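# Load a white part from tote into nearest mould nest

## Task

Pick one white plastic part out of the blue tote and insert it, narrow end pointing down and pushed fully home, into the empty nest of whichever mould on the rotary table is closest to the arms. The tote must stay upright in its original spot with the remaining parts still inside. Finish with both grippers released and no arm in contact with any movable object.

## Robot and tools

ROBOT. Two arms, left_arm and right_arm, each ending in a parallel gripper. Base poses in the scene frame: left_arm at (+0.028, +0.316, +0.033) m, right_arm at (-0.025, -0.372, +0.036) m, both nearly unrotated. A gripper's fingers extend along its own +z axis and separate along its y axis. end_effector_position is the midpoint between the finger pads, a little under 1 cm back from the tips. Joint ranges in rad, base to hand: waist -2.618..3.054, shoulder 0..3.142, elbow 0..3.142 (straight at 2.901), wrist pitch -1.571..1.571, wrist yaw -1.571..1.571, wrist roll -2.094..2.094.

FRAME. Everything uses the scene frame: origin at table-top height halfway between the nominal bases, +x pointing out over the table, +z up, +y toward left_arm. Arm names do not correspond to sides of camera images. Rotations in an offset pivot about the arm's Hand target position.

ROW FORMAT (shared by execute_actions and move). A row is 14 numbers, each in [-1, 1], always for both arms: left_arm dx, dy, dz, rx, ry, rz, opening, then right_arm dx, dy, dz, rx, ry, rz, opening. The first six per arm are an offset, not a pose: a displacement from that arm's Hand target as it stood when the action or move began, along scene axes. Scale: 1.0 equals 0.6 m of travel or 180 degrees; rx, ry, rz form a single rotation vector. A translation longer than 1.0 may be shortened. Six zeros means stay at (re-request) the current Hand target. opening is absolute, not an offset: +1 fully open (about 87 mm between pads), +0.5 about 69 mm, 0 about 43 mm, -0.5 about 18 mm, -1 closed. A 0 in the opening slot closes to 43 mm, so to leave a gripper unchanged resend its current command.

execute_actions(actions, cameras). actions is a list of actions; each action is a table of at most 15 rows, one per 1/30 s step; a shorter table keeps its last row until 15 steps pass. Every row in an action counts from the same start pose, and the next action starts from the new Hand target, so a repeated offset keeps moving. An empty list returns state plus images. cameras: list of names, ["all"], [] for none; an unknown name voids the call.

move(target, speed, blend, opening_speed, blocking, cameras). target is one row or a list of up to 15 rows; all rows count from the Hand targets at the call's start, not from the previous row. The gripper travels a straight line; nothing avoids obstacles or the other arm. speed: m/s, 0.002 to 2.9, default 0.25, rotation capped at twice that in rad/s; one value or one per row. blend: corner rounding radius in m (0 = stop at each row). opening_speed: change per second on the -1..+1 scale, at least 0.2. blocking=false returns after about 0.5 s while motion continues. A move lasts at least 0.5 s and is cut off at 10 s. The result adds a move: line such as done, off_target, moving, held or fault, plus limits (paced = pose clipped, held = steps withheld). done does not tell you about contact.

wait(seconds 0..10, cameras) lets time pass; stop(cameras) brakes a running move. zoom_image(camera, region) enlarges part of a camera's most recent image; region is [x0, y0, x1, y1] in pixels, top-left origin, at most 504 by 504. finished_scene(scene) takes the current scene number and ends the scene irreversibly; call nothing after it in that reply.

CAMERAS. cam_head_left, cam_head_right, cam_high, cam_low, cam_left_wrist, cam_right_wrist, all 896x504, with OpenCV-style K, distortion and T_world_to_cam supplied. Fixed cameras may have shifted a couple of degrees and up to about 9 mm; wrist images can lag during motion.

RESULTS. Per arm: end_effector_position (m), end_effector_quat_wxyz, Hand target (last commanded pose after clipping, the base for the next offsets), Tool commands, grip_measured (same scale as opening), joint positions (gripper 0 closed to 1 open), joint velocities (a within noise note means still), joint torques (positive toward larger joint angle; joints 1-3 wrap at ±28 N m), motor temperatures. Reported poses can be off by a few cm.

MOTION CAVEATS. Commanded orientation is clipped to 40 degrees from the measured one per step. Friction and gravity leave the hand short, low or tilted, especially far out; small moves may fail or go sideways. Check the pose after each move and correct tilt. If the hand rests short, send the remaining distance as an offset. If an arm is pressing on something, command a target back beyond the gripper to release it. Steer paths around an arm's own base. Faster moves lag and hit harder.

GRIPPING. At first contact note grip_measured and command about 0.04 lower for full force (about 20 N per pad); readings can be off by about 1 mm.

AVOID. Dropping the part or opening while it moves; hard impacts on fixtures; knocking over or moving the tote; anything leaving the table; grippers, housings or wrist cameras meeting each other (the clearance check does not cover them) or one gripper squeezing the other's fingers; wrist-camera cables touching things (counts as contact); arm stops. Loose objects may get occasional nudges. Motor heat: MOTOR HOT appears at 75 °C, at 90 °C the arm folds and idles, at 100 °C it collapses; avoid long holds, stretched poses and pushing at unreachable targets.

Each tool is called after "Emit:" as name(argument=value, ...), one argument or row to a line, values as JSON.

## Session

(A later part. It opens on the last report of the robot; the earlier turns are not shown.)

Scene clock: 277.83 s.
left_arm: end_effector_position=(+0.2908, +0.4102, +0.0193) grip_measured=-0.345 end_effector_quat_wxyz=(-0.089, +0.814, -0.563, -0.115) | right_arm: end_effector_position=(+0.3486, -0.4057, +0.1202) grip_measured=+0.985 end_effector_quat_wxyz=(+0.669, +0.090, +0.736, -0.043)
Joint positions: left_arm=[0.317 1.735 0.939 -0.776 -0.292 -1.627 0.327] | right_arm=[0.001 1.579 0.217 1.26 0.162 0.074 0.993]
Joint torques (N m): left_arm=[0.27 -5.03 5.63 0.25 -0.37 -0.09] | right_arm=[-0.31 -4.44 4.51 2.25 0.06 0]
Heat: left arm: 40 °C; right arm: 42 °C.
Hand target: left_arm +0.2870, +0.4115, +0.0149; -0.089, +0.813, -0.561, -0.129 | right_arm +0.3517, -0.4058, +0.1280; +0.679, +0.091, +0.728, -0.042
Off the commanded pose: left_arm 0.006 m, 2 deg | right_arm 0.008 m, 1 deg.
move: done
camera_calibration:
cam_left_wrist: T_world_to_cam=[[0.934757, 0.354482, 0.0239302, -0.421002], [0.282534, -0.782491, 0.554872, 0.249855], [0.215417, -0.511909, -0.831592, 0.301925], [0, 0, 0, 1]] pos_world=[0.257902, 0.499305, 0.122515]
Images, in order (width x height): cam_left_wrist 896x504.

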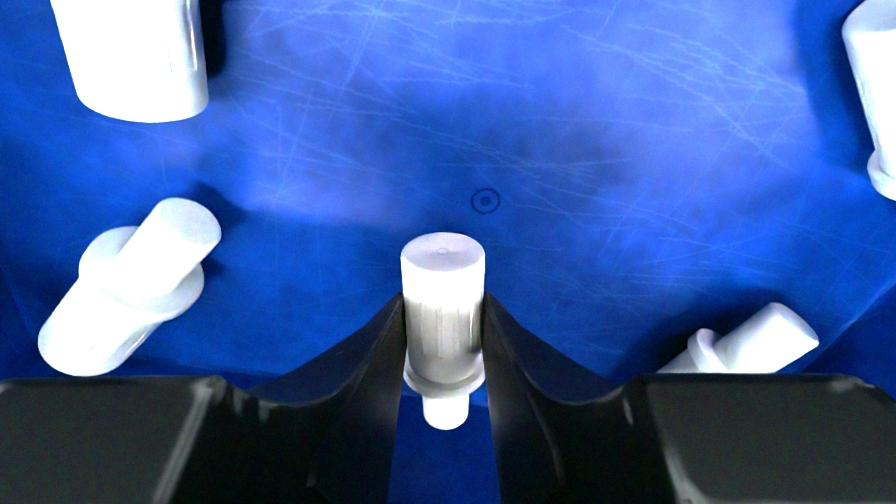

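Emit:
move(
  target=[
    [0.004, 0.002, 0.1, 0, 0, 0, -0.46, 0,0,0,0,0,0,1],
    [0.004, 0, 0.36, 0, 0, 0, -0.46, 0,0,0,0,0,0,1],
  ],
  speed=0.12,
  blend=0.02,
  cameras=["cam_left_wrist","cam_high","cam_head_right","cam_head_left"],
)

Scene clock: 285.73 s.
left_arm: end_effector_position=(+0.2906, +0.4104, +0.2176) grip_measured=-0.345 end_effector_quat_wxyz=(-0.092, +0.813, -0.564, -0.114) | right_arm: end_effector_position=(+0.3486, -0.4057, +0.1202) grip_measured=+0.985 end_effector_quat_wxyz=(+0.669, +0.090, +0.736, -0.043)
Joint positions: left_arm=[0.317 1.612 1.619 -1.572 -0.294 -1.624 0.327] | right_arm=[0.001 1.579 0.217 1.26 0.162 0.074 0.993]
Joint torques (N m): left_arm=[0.54 -7.42 9.14 0.12 -0.29 0.07] | right_arm=[-0.34 -4.23 4.6 2.22 0.09 0]
Heat: left arm: 40 °C; right arm: 42 °C.
Hand target: left_arm +0.2894, +0.4115, +0.2308; -0.089, +0.813, -0.561, -0.129 | right_arm +0.3517, -0.4058, +0.1280; +0.679, +0.091, +0.728, -0.042
Off the commanded pose: left_arm 0.013 m, 2 deg | right_arm 0.008 m, 1 deg.
joint sent to its limit (left arm) — joint 4 (wrist pitch), lower limit. The joint targets are off in orientation, not in position.
move: off_target (left_arm)
camera_calibration:
cam_left_wrist: T_world_to_cam=[[0.935623, 0.351662, 0.0307061, -0.426302], [0.276886, -0.785058, 0.554092, 0.142899], [0.218959, -0.509919, -0.831889, 0.465212], [0, 0, 0, 1]] pos_world=[0.257429, 0.499318, 0.320916]
Images, in order (width x height): cam_head_left 896x504, cam_head_right 896x504, cam_high 896x504, cam_left_wrist 896x504.

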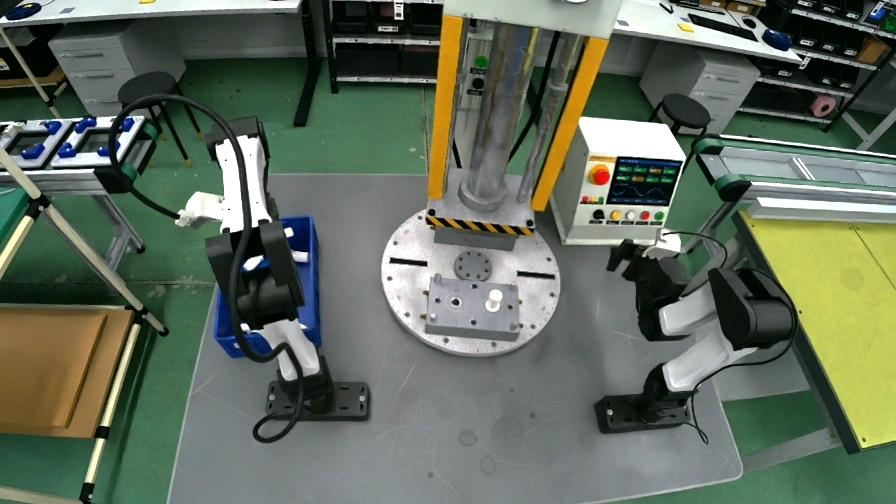

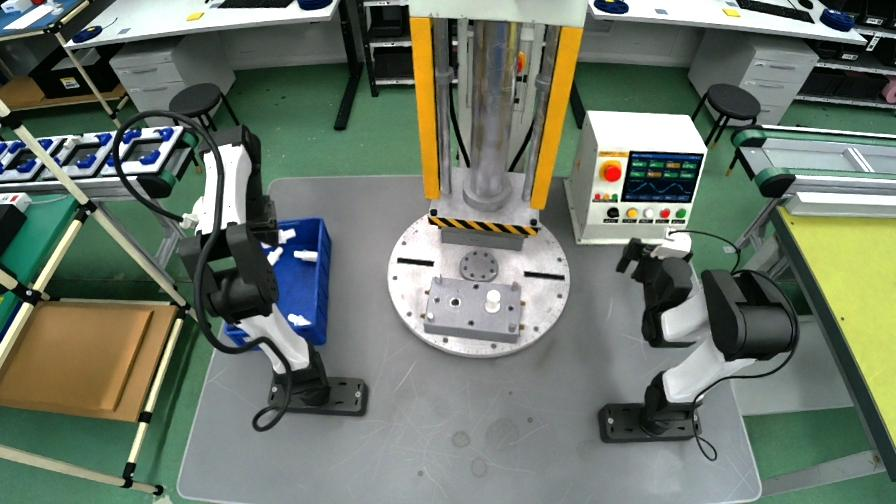

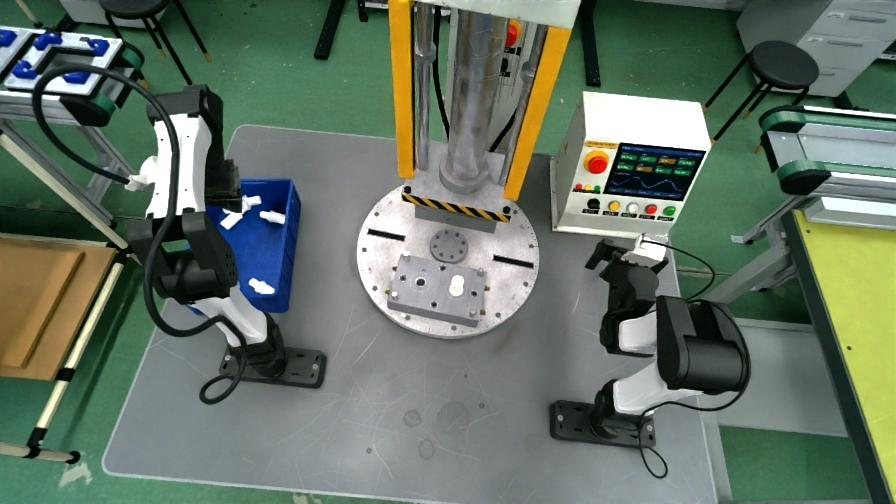

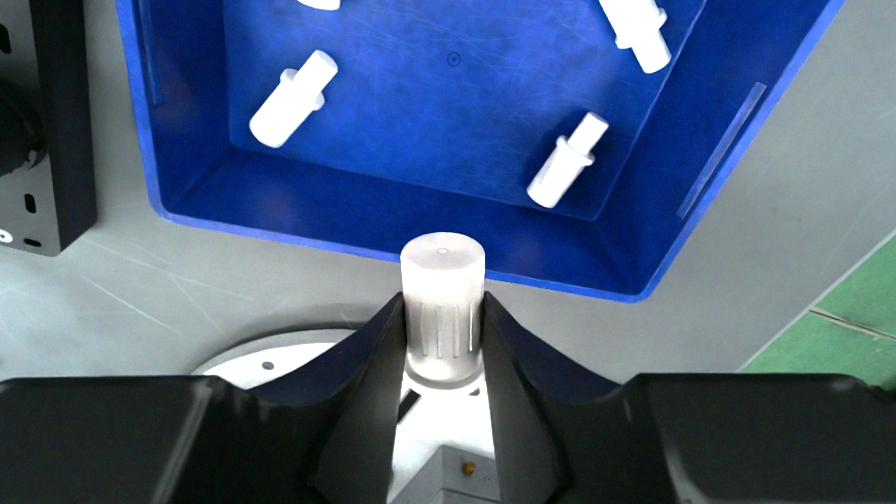

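Emit:
move(
  target=[-0.2157, -0.3942, -0.018, 0, 0, -0.5492, -0.46, 0,0,0,0,0,0,1],
  speed=0.25,
  cameras=["cam_left_wrist","cam_high","cam_head_left"],
)

Scene clock: 321.03 s.
left_arm: end_effector_position=(+0.1594, +0.1795, +0.2209) grip_measured=-0.345 end_effector_quat_wxyz=(+0.157, -0.111, +0.981, +0.019) | right_arm: end_effector_position=(+0.3486, -0.4057, +0.1202) grip_measured=+0.985 end_effector_quat_wxyz=(+0.669, +0.090, +0.736, -0.043)
Joint positions: left_arm=[-0.865 1.233 1.31 -1.503 -0.284 -1.081 0.327] | right_arm=[0.001 1.579 0.217 1.26 0.162 0.074 0.993]
Joint velocities: left_arm=[-0.012 -0.002 -0.012 0.037 -0.007 -0.154 -0.004] | right_arm=[within noise]
Joint torques (N m): left_arm=[0.1 -1.96 7.31 0.67 -0.07 0.1] | right_arm=[-0.29 -4.48 4.6 2.26 0.08 0.01]
Heat: left arm: 41 °C; right arm: 43 °C.
Hand target: left_arm +0.1600, +0.1749, +0.2199; +0.156, -0.103, +0.982, +0.016 | right_arm +0.3517, -0.4058, +0.1280; +0.679, +0.091, +0.728, -0.042
Off the commanded pose: left_arm 0.005 m, 1 deg | right_arm 0.008 m, 1 deg.
move: done
camera_calibration:
cam_left_wrist: T_world_to_cam=[[0.227306, -0.973804, 0.00621301, 0.133808], [-0.824722, -0.189106, 0.532984, 0.0693669], [-0.517847, -0.126274, -0.846102, 0.430629], [0, 0, 0, 1]] pos_world=[0.249793, 0.197798, 0.326553]
Images, in order (width x height): cam_head_left 896x504, cam_high 896x504, cam_left_wrist 896x504.

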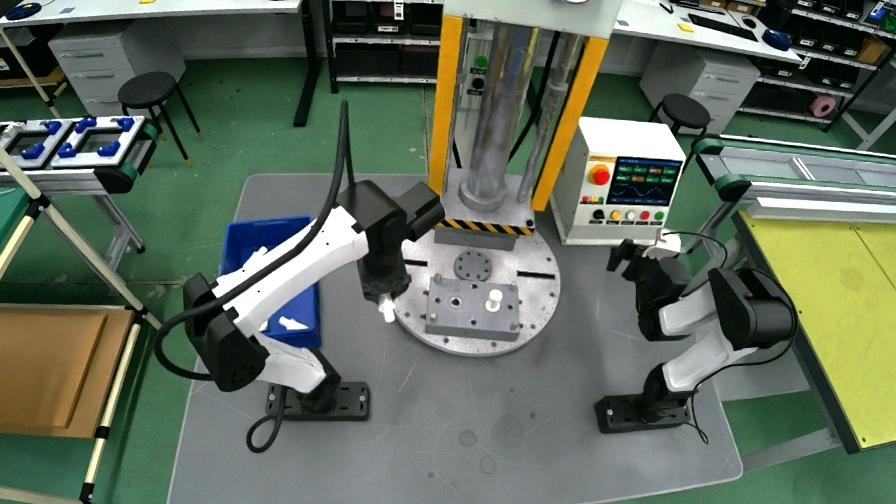

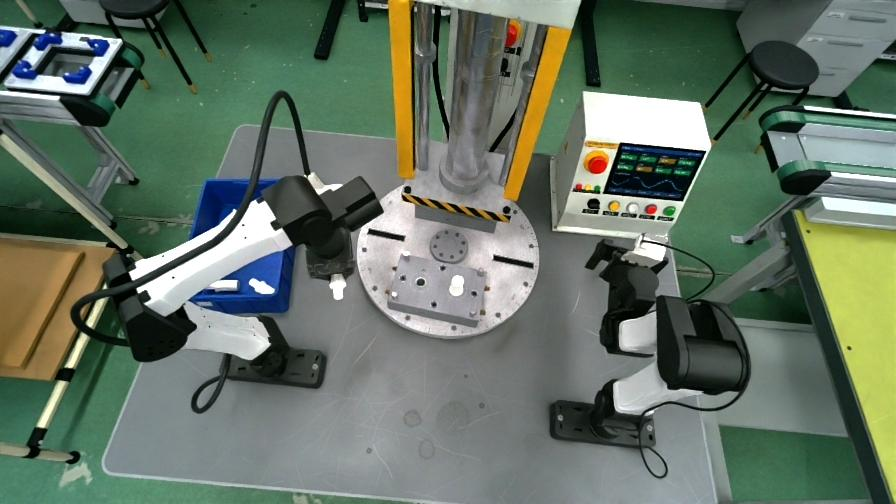

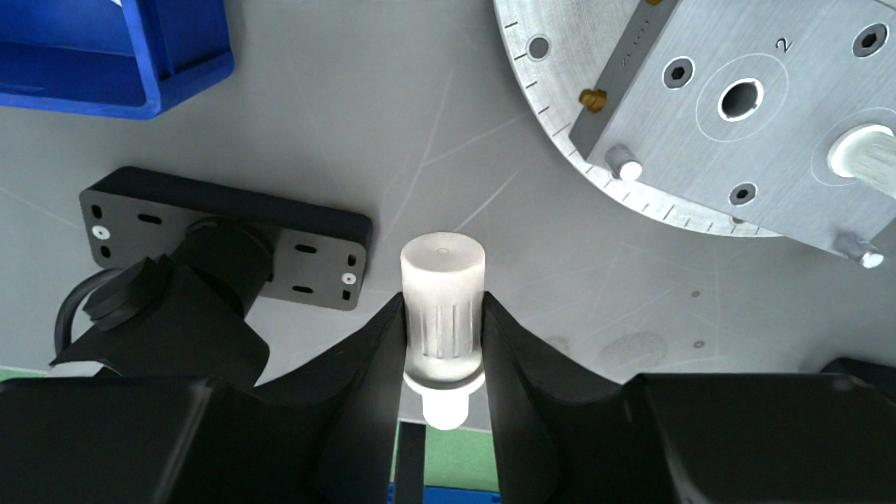

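Emit:
move(
  target=[0.0, 0.0, -0.315, 0, 0, 0, -0.46, 0,0,0,0,0,0,1],
  speed=0.12,
  cameras=["cam_left_wrist","cam_low"],
)

Scene clock: 339.90 s.
left_arm: end_effector_position=(+0.1623, +0.1752, +0.0353) grip_measured=-0.345 end_effector_quat_wxyz=(+0.159, -0.111, +0.981, +0.014) | right_arm: end_effector_position=(+0.3486, -0.4057, +0.1202) grip_measured=+0.985 end_effector_quat_wxyz=(+0.669, +0.090, +0.736, -0.043)
Joint positions: left_arm=[-0.865 1.298 0.597 -0.714 -0.281 -1.08 0.327] | right_arm=[0.001 1.579 0.217 1.26 0.162 0.074 0.993]
Joint torques (N m): left_arm=[0.09 -2.19 5.9 0.71 -0.11 0.09] | right_arm=[-0.28 -4.52 4.51 2.24 0.06 0.01]
Heat: left arm: 42 °C; right arm: 43 °C.
Hand target: left_arm +0.1600, +0.1750, +0.0310; +0.156, -0.103, +0.982, +0.016 | right_arm +0.3517, -0.4058, +0.1280; +0.679, +0.091, +0.728, -0.042
Off the commanded pose: left_arm 0.005 m, 1 deg | right_arm 0.008 m, 1 deg.
move: done
camera_calibration:
cam_left_wrist: T_world_to_cam=[[0.225396, -0.974124, 0.0166828, 0.130094], [-0.827439, -0.182359, 0.531121, 0.169249], [-0.514336, -0.133516, -0.847132, 0.275297], [0, 0, 0, 1]] pos_world=[0.252316, 0.194349, 0.141151]
Images, in order (width x height): cam_low 896x504, cam_left_wrist 896x504.

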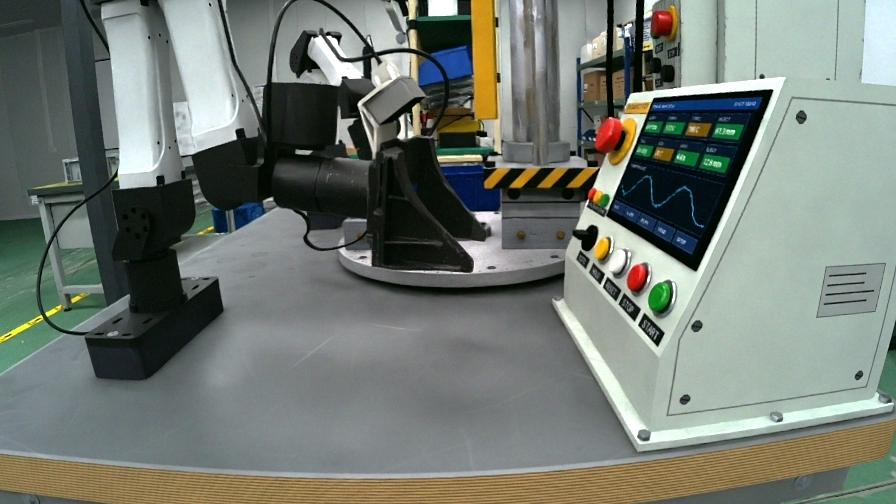

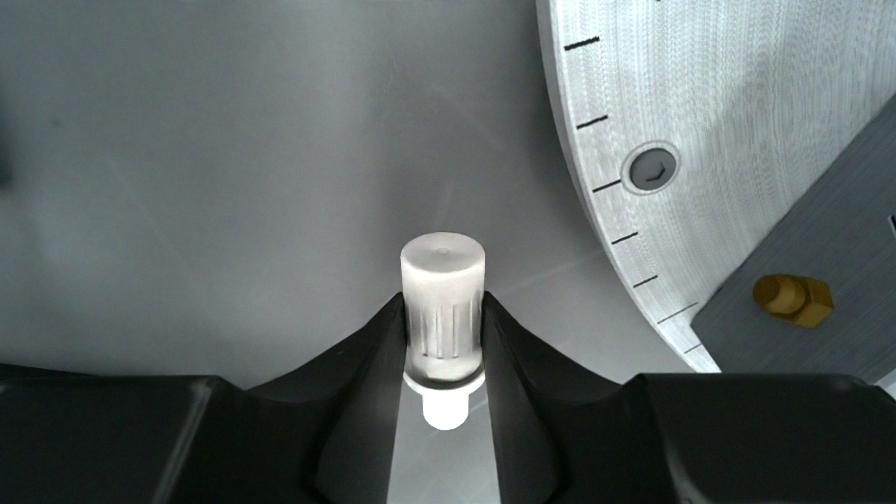

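Emit:
move(
  target=[-0.0017, 0.0, -0.0317, 0, 0, 0, -0.46, 0,0,0,0,0,0,1],
  speed=0.03,
  cameras=["cam_left_wrist"],
)

Scene clock: 347.77 s.
left_arm: end_effector_position=(+0.1611, +0.1756, +0.0166) grip_measured=-0.345 end_effector_quat_wxyz=(+0.158, -0.109, +0.981, +0.015) | right_arm: end_effector_position=(+0.3486, -0.4057, +0.1202) grip_measured=+0.985 end_effector_quat_wxyz=(+0.669, +0.090, +0.736, -0.043)
Joint positions: left_arm=[-0.868 1.345 0.545 -0.619 -0.281 -1.08 0.327] | right_arm=[0.001 1.579 0.217 1.26 0.162 0.074 0.993]
Joint torques (N m): left_arm=[0.03 -2.24 5.44 0.76 -0.11 0.04] | right_arm=[-0.34 -4.42 4.6 2.27 0.04 0]
Heat: left arm: 42 °C; right arm: 43 °C.
Hand target: left_arm +0.1591, +0.1750, +0.0120; +0.156, -0.103, +0.982, +0.016 | right_arm +0.3517, -0.4058, +0.1280; +0.679, +0.091, +0.728, -0.042
Off the commanded pose: left_arm 0.005 m, 1 deg | right_arm 0.008 m, 1 deg.
move: done
camera_calibration:
cam_left_wrist: T_world_to_cam=[[0.222322, -0.974879, 0.0135611, 0.13172], [-0.826422, -0.18105, 0.533148, 0.177817], [-0.5173, -0.129738, -0.845913, 0.258708], [0, 0, 0, 1]] pos_world=[0.251497, 0.194169, 0.122255]
Images, in order (width x height): cam_left_wrist 896x504.

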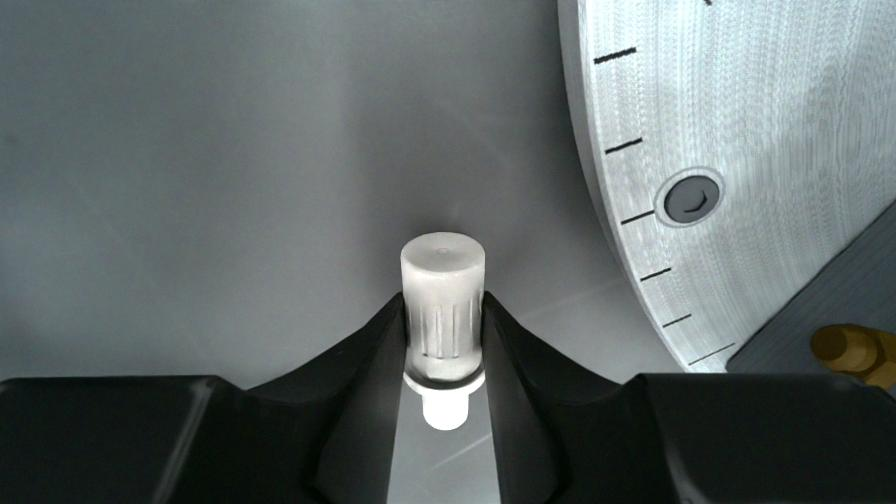

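Emit:
move(
  target=[0, 0.0, -0.006, 0, 0, 0, -0.46, 0,0,0,0,0,0,1],
  speed=0.03,
)

Scene clock: 353.57 s.
left_arm: end_effector_position=(+0.1623, +0.1740, +0.0162) grip_measured=-0.345 end_effector_quat_wxyz=(+0.159, -0.109, +0.981, +0.012) | right_arm: end_effector_position=(+0.3486, -0.4057, +0.1202) grip_measured=+0.985 end_effector_quat_wxyz=(+0.669, +0.090, +0.736, -0.043)
Joint positions: left_arm=[-0.868 1.348 0.545 -0.609 -0.28 -1.079 0.327] | right_arm=[0.001 1.579 0.217 1.26 0.162 0.074 0.993]
Joint torques (N m): left_arm=[0.05 -1.77 4.63 0.87 -0.12 0.04] | right_arm=[-0.34 -4.36 4.6 2.24 0.04 -0.02]
Heat: left arm: 42 °C; right arm: 43 °C.
Hand target: left_arm +0.1591, +0.1750, +0.0084; +0.156, -0.103, +0.982, +0.016 | right_arm +0.3517, -0.4058, +0.1280; +0.679, +0.091, +0.728, -0.042
Off the commanded pose: left_arm 0.009 m, 1 deg | right_arm 0.008 m, 1 deg.
move: done

Emit:
move(
  target=[0, 0.0, 0.005, 0, 0, 0, -0.46, 0,0,0,0,0,0,1],
  speed=0.03,
)

Emit:
move(
  target=[0, 0.0, 0, 0, 0, 0, -0.25, 0,0,0,0,0,0,1],
  opening_speed=0.4,
  cameras=["cam_left_wrist"],
)

Scene clock: 359.30 s.
left_arm: end_effector_position=(+0.1623, +0.1740, +0.0162) grip_measured=-0.345 end_effector_quat_wxyz=(+0.159, -0.109, +0.981, +0.012) | right_arm: end_effector_position=(+0.3486, -0.4057, +0.1202) grip_measured=+0.985 end_effector_quat_wxyz=(+0.669, +0.090, +0.736, -0.043)
Joint positions: left_arm=[-0.868 1.348 0.545 -0.609 -0.28 -1.079 0.327] | right_arm=[0.001 1.579 0.217 1.26 0.162 0.074 0.993]
Joint torques (N m): left_arm=[0.02 -2.33 5.35 0.72 -0.12 0.04] | right_arm=[-0.43 -4.45 4.55 2.24 0.07 0.01]
Heat: left arm: 41 °C; right arm: 43 °C.
Hand target: left_arm +0.1591, +0.1750, +0.0114; +0.156, -0.103, +0.982, +0.016 | right_arm +0.3517, -0.4058, +0.1280; +0.679, +0.091, +0.728, -0.042
Off the commanded pose: left_arm 0.006 m, 1 deg | right_arm 0.008 m, 1 deg.
move: done

Scene clock: 360.03 s.
left_arm: end_effector_position=(+0.1624, +0.1738, +0.0162) grip_measured=-0.250 end_effector_quat_wxyz=(+0.159, -0.109, +0.981, +0.012) | right_arm: end_effector_position=(+0.3486, -0.4057, +0.1202) grip_measured=+0.985 end_effector_quat_wxyz=(+0.669, +0.090, +0.736, -0.043)
Joint positions: left_arm=[-0.868 1.348 0.545 -0.608 -0.28 -1.079 0.375] | right_arm=[0.001 1.579 0.217 1.26 0.162 0.074 0.993]
Joint torques (N m): left_arm=[0.05 -2.32 5.37 0.72 -0.12 0.04] | right_arm=[-0.29 -4.48 4.59 2.24 0.07 -0.01]
Heat: left arm: 41 °C; right arm: 43 °C.
Hand target: left_arm +0.1591, +0.1749, +0.0114; +0.156, -0.103, +0.982, +0.016 | right_arm +0.3517, -0.4058, +0.1280; +0.679, +0.091, +0.728, -0.042
Off the commanded pose: left_arm 0.006 m, 1 deg | right_arm 0.008 m, 1 deg.
move: done
camera_calibration:
cam_left_wrist: T_world_to_cam=[[0.221856, -0.974861, 0.0206343, 0.129683], [-0.82875, -0.17737, 0.530767, 0.178515], [-0.513764, -0.134855, -0.847267, 0.259159], [0, 0, 0, 1]] pos_world=[0.25232, 0.193035, 0.122152]
Images, in order (width x height): cam_left_wrist 896x504.

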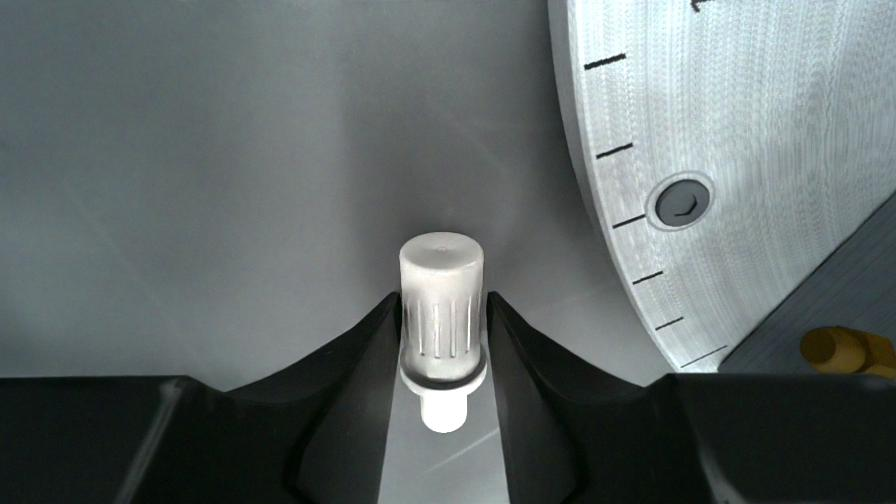

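Emit:
move(
  target=[0.0147, 0.0028, 0.004, -0.0251, 0.1199, 0, -0.25, 0,0,0,0,0,0,1],
  speed=0.1,
  cameras=["cam_left_wrist"],
)

Scene clock: 381.70 s.
left_arm: end_effector_position=(+0.1636, +0.1793, +0.0121) grip_measured=-0.250 end_effector_quat_wxyz=(-0.031, -0.105, +0.994, +0.000) | right_arm: end_effector_position=(+0.3486, -0.4057, +0.1202) grip_measured=+0.985 end_effector_quat_wxyz=(+0.669, +0.090, +0.736, -0.043)
Joint positions: left_arm=[-0.582 1.603 0.719 -0.735 0.041 -0.804 0.375] | right_arm=[0.001 1.579 0.217 1.26 0.162 0.074 0.993]
Joint torques (N m): left_arm=[1.33 -3.54 8.02 0.13 0.17 0.08] | right_arm=[-0.24 -4.49 4.53 2.25 0.06 0.02]
Heat: left arm: 41 °C; right arm: 43 °C.
Hand target: left_arm +0.1679, +0.1767, +0.0137; -0.035, -0.104, +0.994, -0.003 | right_arm +0.3517, -0.4058, +0.1280; +0.679, +0.091, +0.728, -0.042
Off the commanded pose: left_arm 0.005 m, 1 deg | right_arm 0.008 m, 1 deg.
move: done
camera_calibration:
cam_left_wrist: T_world_to_cam=[[0.214939, -0.976627, 0.00130068, 0.136558], [-0.573828, -0.125212, 0.809347, 0.128274], [-0.790267, -0.174706, -0.587329, 0.306343], [0, 0, 0, 1]] pos_world=[0.286348, 0.202948, 0.0759283]
Images, in order (width x height): cam_left_wrist 896x504.

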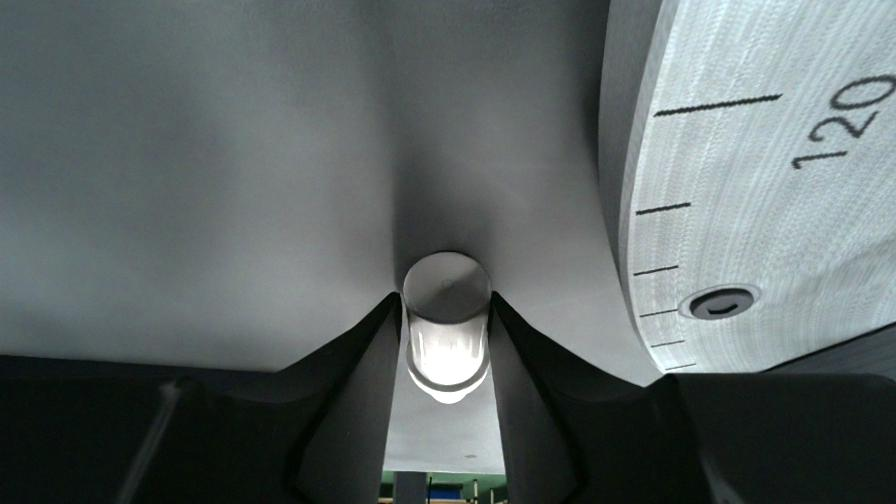

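Emit:
move(
  target=[0.0177, 0.0018, 0.0063, 0, 0, 0, -0.25, 0,0,0,0,0,0,1],
  speed=0.06,
  cameras=["cam_left_wrist"],
)

Scene clock: 400.00 s.
left_arm: end_effector_position=(+0.1742, +0.1796, +0.0162) grip_measured=-0.250 end_effector_quat_wxyz=(-0.032, -0.104, +0.994, -0.001) | right_arm: end_effector_position=(+0.3486, -0.4057, +0.1202) grip_measured=+0.985 end_effector_quat_wxyz=(+0.669, +0.090, +0.736, -0.043)
Joint positions: left_arm=[-0.555 1.623 0.76 -0.756 0.042 -0.775 0.375] | right_arm=[0.001 1.579 0.217 1.26 0.162 0.074 0.993]
Joint torques (N m): left_arm=[1.36 -3.73 8.06 0.15 0.15 0.08] | right_arm=[-0.42 -4.42 4.52 2.24 0.08 -0.01]
Heat: left arm: 43 °C; right arm: 44 °C.
Hand target: left_arm +0.1785, +0.1777, +0.0175; -0.035, -0.104, +0.994, -0.003 | right_arm +0.3517, -0.4058, +0.1280; +0.679, +0.091, +0.728, -0.042
Off the commanded pose: left_arm 0.005 m, 0 deg | right_arm 0.008 m, 1 deg.
move: done
camera_calibration:
cam_left_wrist: T_world_to_cam=[[0.214602, -0.976696, 0.0033513, 0.134609], [-0.573528, -0.123238, 0.809863, 0.130713], [-0.790577, -0.17572, -0.586609, 0.31732], [0, 0, 0, 1]] pos_world=[0.296946, 0.20334, 0.0798323]
Images, in order (width x height): cam_left_wrist 896x504.

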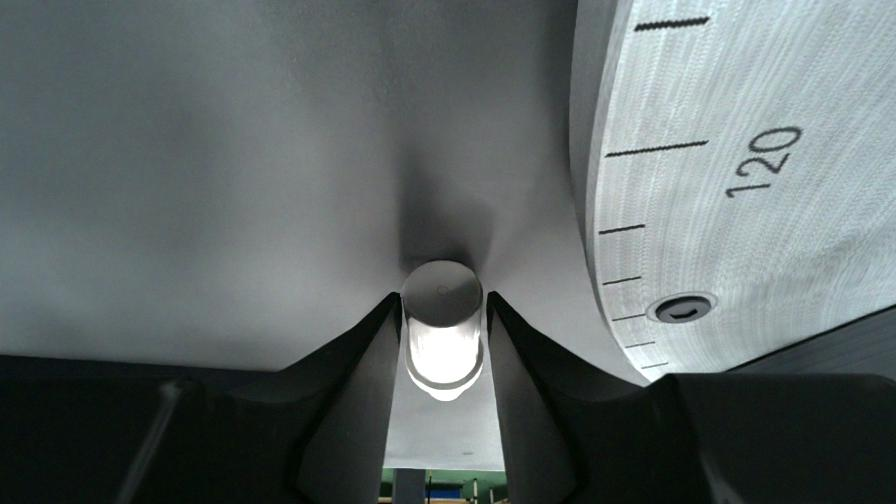

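Emit:
move(
  target=[0, 0, 0, 0, 0, 0, -0.46, 0,0,0,0,0,0,1],
  opening_speed=0.3,
  cameras=["cam_left_wrist"],
)

Scene clock: 407.57 s.
left_arm: end_effector_position=(+0.1741, +0.1797, +0.0162) grip_measured=-0.345 end_effector_quat_wxyz=(-0.032, -0.104, +0.994, -0.001) | right_arm: end_effector_position=(+0.3486, -0.4057, +0.1202) grip_measured=+0.985 end_effector_quat_wxyz=(+0.669, +0.090, +0.736, -0.043)
Joint positions: left_arm=[-0.555 1.623 0.76 -0.756 0.042 -0.775 0.328] | right_arm=[0.001 1.579 0.217 1.26 0.162 0.074 0.993]
Joint torques (N m): left_arm=[1.37 -3.74 8.06 0.14 0.15 0.09] | right_arm=[-0.25 -4.37 4.51 2.24 0.04 -0.02]
Heat: left arm: 42 °C; right arm: 44 °C.
Hand target: left_arm +0.1786, +0.1777, +0.0175; -0.035, -0.104, +0.994, -0.004 | right_arm +0.3517, -0.4058, +0.1280; +0.679, +0.091, +0.728, -0.042
Off the commanded pose: left_arm 0.005 m, 0 deg | right_arm 0.008 m, 1 deg.
move: done
camera_calibration:
cam_left_wrist: T_world_to_cam=[[0.214267, -0.97677, 0.00305174, 0.13475], [-0.573294, -0.123228, 0.81003, 0.130626], [-0.790837, -0.175312, -0.586381, 0.317295], [0, 0, 0, 1]] pos_world=[0.296944, 0.203342, 0.0798333]
Images, in order (width x height): cam_left_wrist 896x504.

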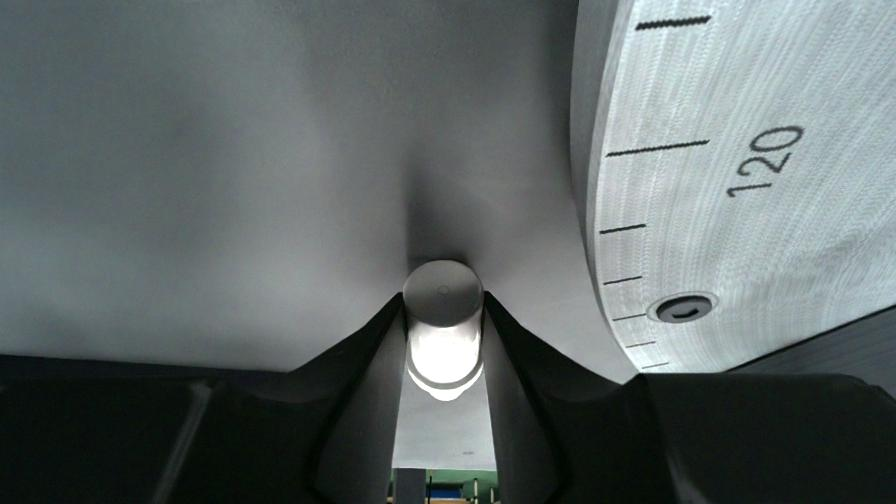

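Emit:
move(
  target=[
    [0.0, 0.0, 0.25, 0, 0, 0, -0.46, 0,0,0,0,0,0,1],
    [0.1023, -0.0962, 0.3875, -0.3894, -0.44, -0.4399, -0.46, 0,0,0,0,0,0,1],
  ],
  speed=[0.12, 0.25],
  blend=0.03,
  cameras=["cam_left_wrist","cam_high","cam_low"],
)

Scene clock: 434.40 s.
left_arm: end_effector_position=(+0.2389, +0.1192, +0.2513) grip_measured=-0.345 end_effector_quat_wxyz=(+0.471, +0.519, +0.491, -0.518) | right_arm: end_effector_position=(+0.3486, -0.4057, +0.1202) grip_measured=+0.985 end_effector_quat_wxyz=(+0.669, +0.090, +0.736, -0.043)
Joint positions: left_arm=[-0.089 1.185 0.749 -0.222 1.539 0.638 0.328] | right_arm=[0.001 1.579 0.217 1.26 0.162 0.074 0.993]
Joint torques (N m): left_arm=[1.21 -2.33 7.17 1.32 0.69 0.19] | right_arm=[-0.39 -4.41 4.56 2.27 0.06 0.01]
Heat: left arm: 42 °C; right arm: 44 °C.
Hand target: left_arm +0.2399, +0.1200, +0.2500; +0.478, +0.521, +0.478, -0.522 | right_arm +0.3517, -0.4058, +0.1280; +0.679, +0.091, +0.728, -0.042
Off the commanded pose: left_arm 0.002 m, 2 deg | right_arm 0.008 m, 1 deg.
joint sent to its limit (left arm) — joint 5 (wrist yaw), upper limit. The joint targets still meet the commanded pose.
move: done
camera_calibration:
cam_left_wrist: T_world_to_cam=[[-0.996149, 0.0833886, 0.0270811, 0.217903], [0.0485437, 0.781784, -0.621657, 0.0732811], [-0.0730107, -0.617948, -0.782821, 0.426346], [0, 0, 0, 1]] pos_world=[0.244634, 0.187999, 0.373408]
Images, in order (width x height): cam_high 896x504, cam_low 896x504, cam_left_wrist 896x504.

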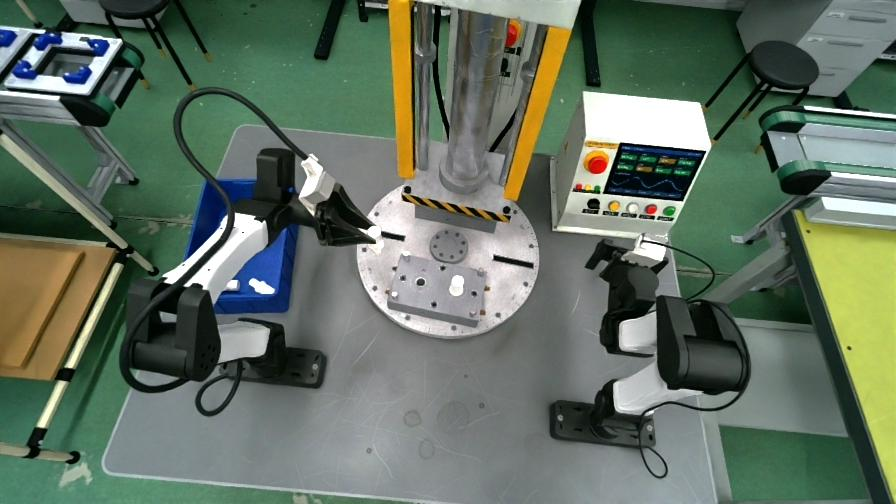

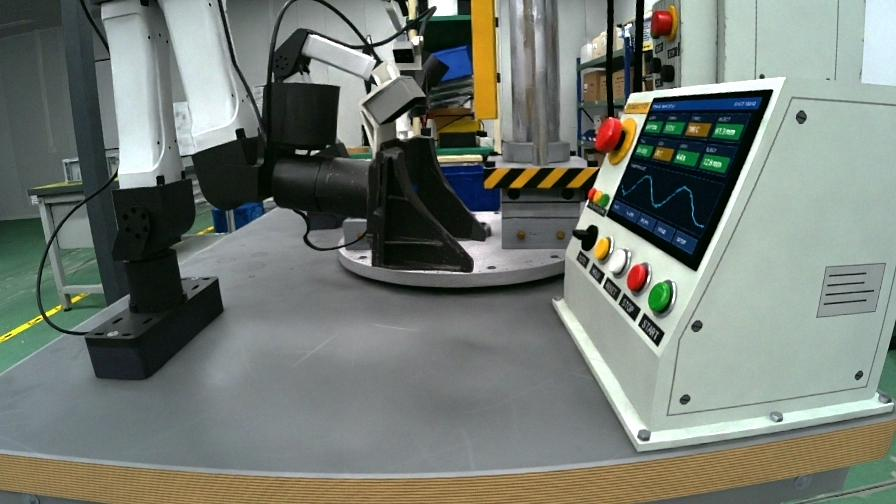

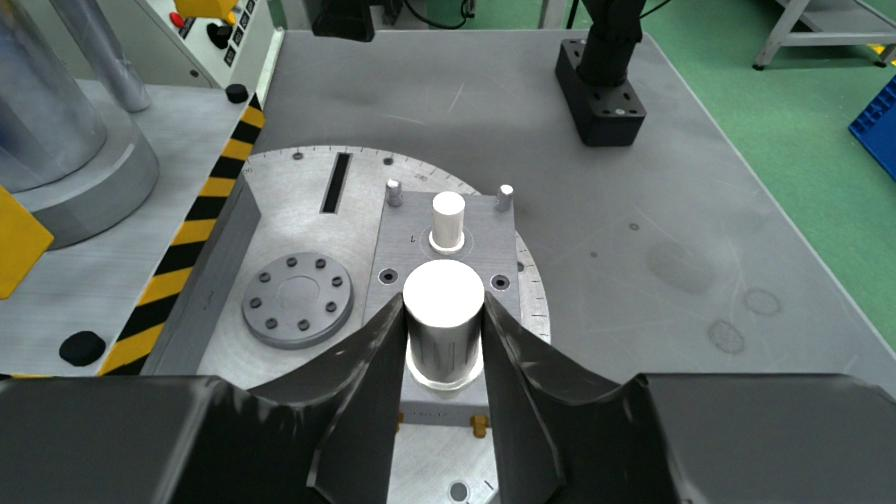

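Emit:
move(
  target=[-0.0105, -0.163, -0.11, -0.006, -0.0056, 0, -0.46, 0,0,0,0,0,0,1],
  speed=0.12,
  cameras=["cam_left_wrist","cam_high","cam_low"],
)

Emit:
zoom_image(
  camera="cam_left_wrist",
  region=[370, 250, 520, 470],
)

Emit:
zoom_image(
  camera="cam_low",
  region=[330, 120, 470, 260],
)

Emit:
zoom_image(
  camera="cam_high",
  region=[380, 230, 480, 330],
)

Scene clock: 461.00 s.
left_arm: end_effector_position=(+0.2328, +0.0231, +0.1873) grip_measured=-0.345 end_effector_quat_wxyz=(+0.482, +0.524, +0.468, -0.524) | right_arm: end_effector_position=(+0.3486, -0.4057, +0.1202) grip_measured=+0.985 end_effector_quat_wxyz=(+0.669, +0.090, +0.736, -0.043)
Joint positions: left_arm=[-0.476 1.52 0.453 1.101 1.18 -0.017 0.328] | right_arm=[0.001 1.579 0.217 1.26 0.162 0.074 0.993]
Joint torques (N m): left_arm=[0.35 -3.32 5.29 1.75 -0.09 -0.01] | right_arm=[-0.42 -4.45 4.53 2.23 0.1 -0.02]
Heat: left arm: 42 °C; right arm: 44 °C.
Hand target: left_arm +0.2336, +0.0222, +0.1840; +0.487, +0.521, +0.469, -0.521 | right_arm +0.3517, -0.4058, +0.1280; +0.679, +0.091, +0.728, -0.042
Off the commanded pose: left_arm 0.003 m, 1 deg | right_arm 0.008 m, 1 deg.
move: done
camera_calibration:
cam_left_wrist: T_world_to_cam=[[-0.994382, 0.105513, -0.00845921, 0.227278], [0.0859241, 0.757926, -0.646657, 0.105297], [-0.0618194, -0.643751, -0.762734, 0.310633], [0, 0, 0, 1]] pos_world=[0.236157, 0.0961822, 0.306944]
Images, in order (width x height): cam_high 896x504, cam_low 896x504, cam_left_wrist 896x504.

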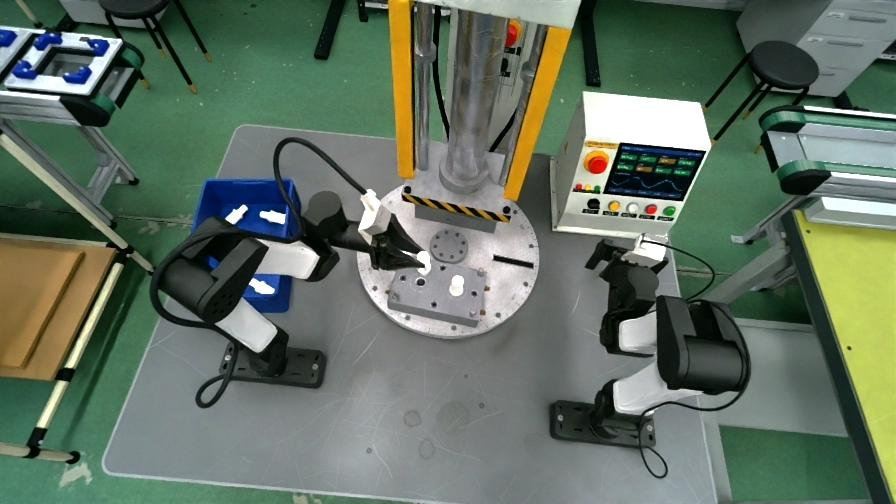

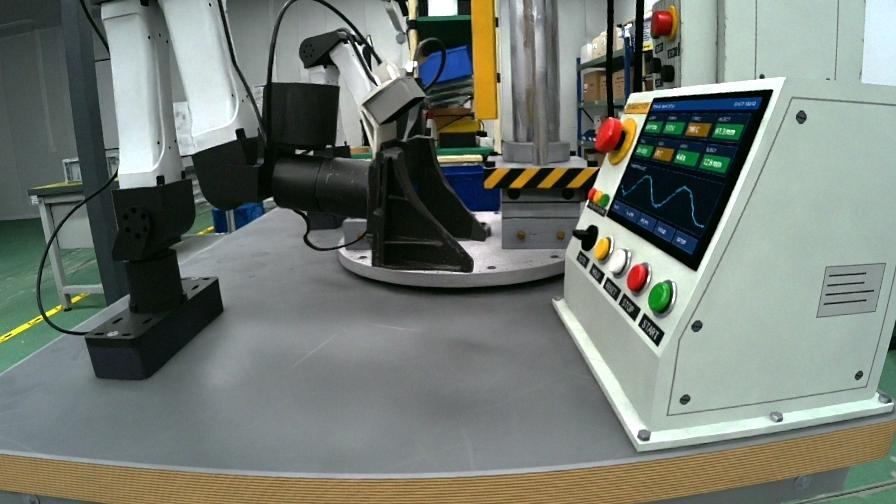

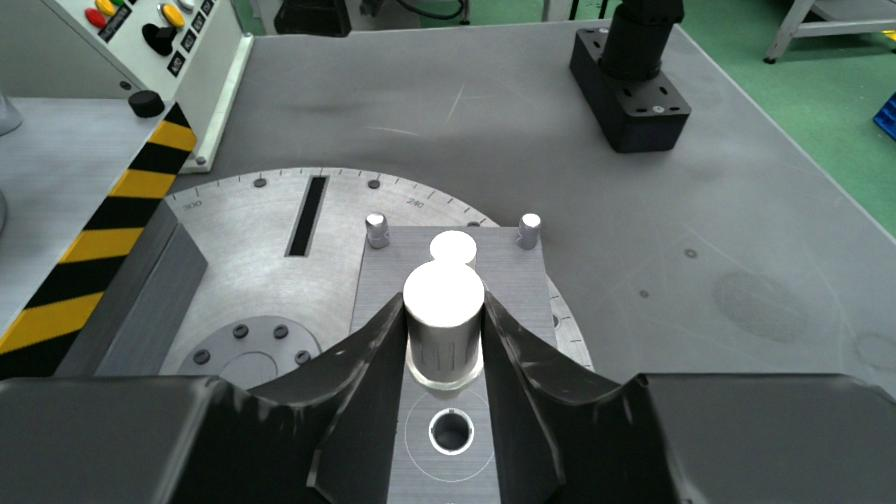

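Scaled by 2.291 from the camera's 896x504 image, which has a finer 1280x720 frame.

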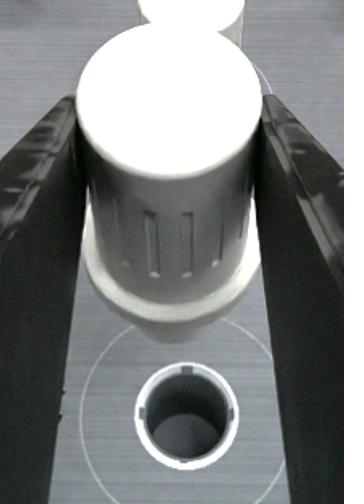

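Scaled by 3.600 from the camera's 896x504 image, which has a finer 1280x720 frame.

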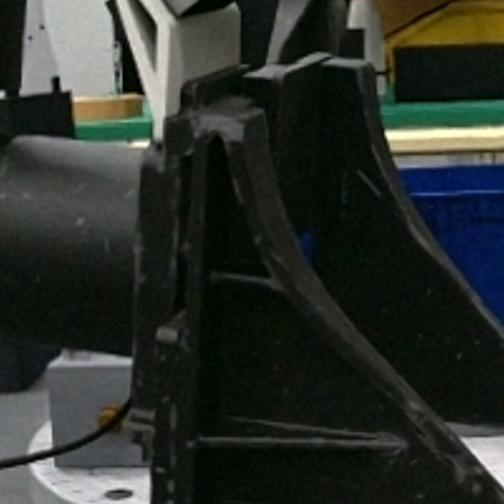

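Scaled by 5.040 from the camera's 896x504 image, which has a finer 1280x720 frame.

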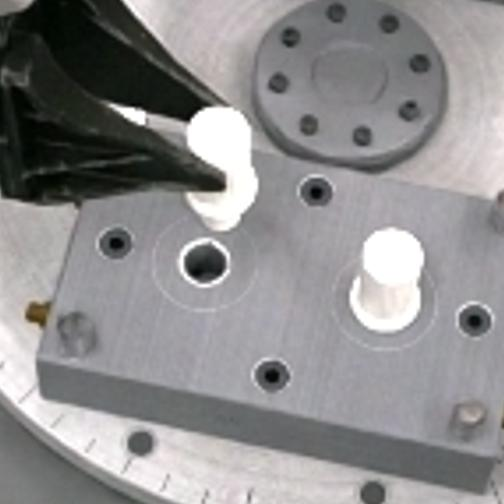

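Emit:
zoom_image(
  camera="cam_left_wrist",
  region=[400, 340, 490, 420],
)

Emit:
zoom_image(
  camera="cam_left_wrist",
  region=[395, 250, 495, 350],
)

Emit:
zoom_image(
  camera="cam_high",
  region=[405, 245, 445, 285],
)

Scaled by 5.600 from the camera's 896x504 image, which has a finer 1280x720 frame.

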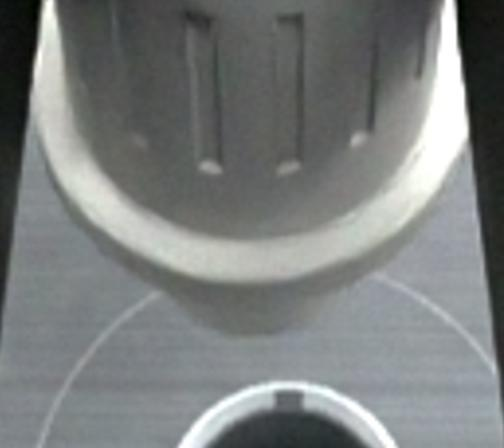

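Scaled by 5.040 from the camera's 896x504 image, which has a finer 1280x720 frame.

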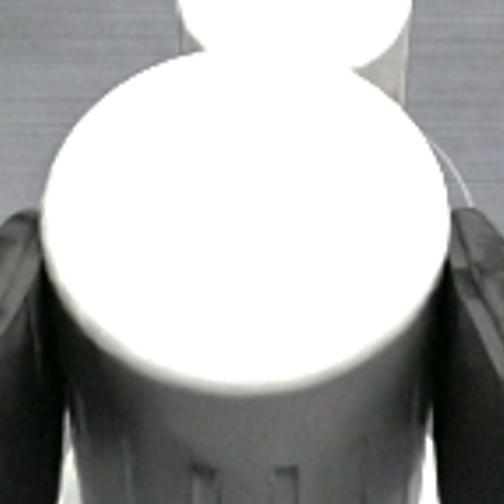

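Scaled by 12.600 from the camera's 896x504 image, which has a finer 1280x720 frame.

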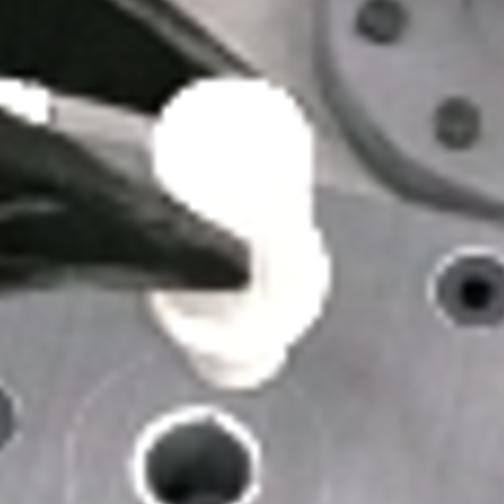

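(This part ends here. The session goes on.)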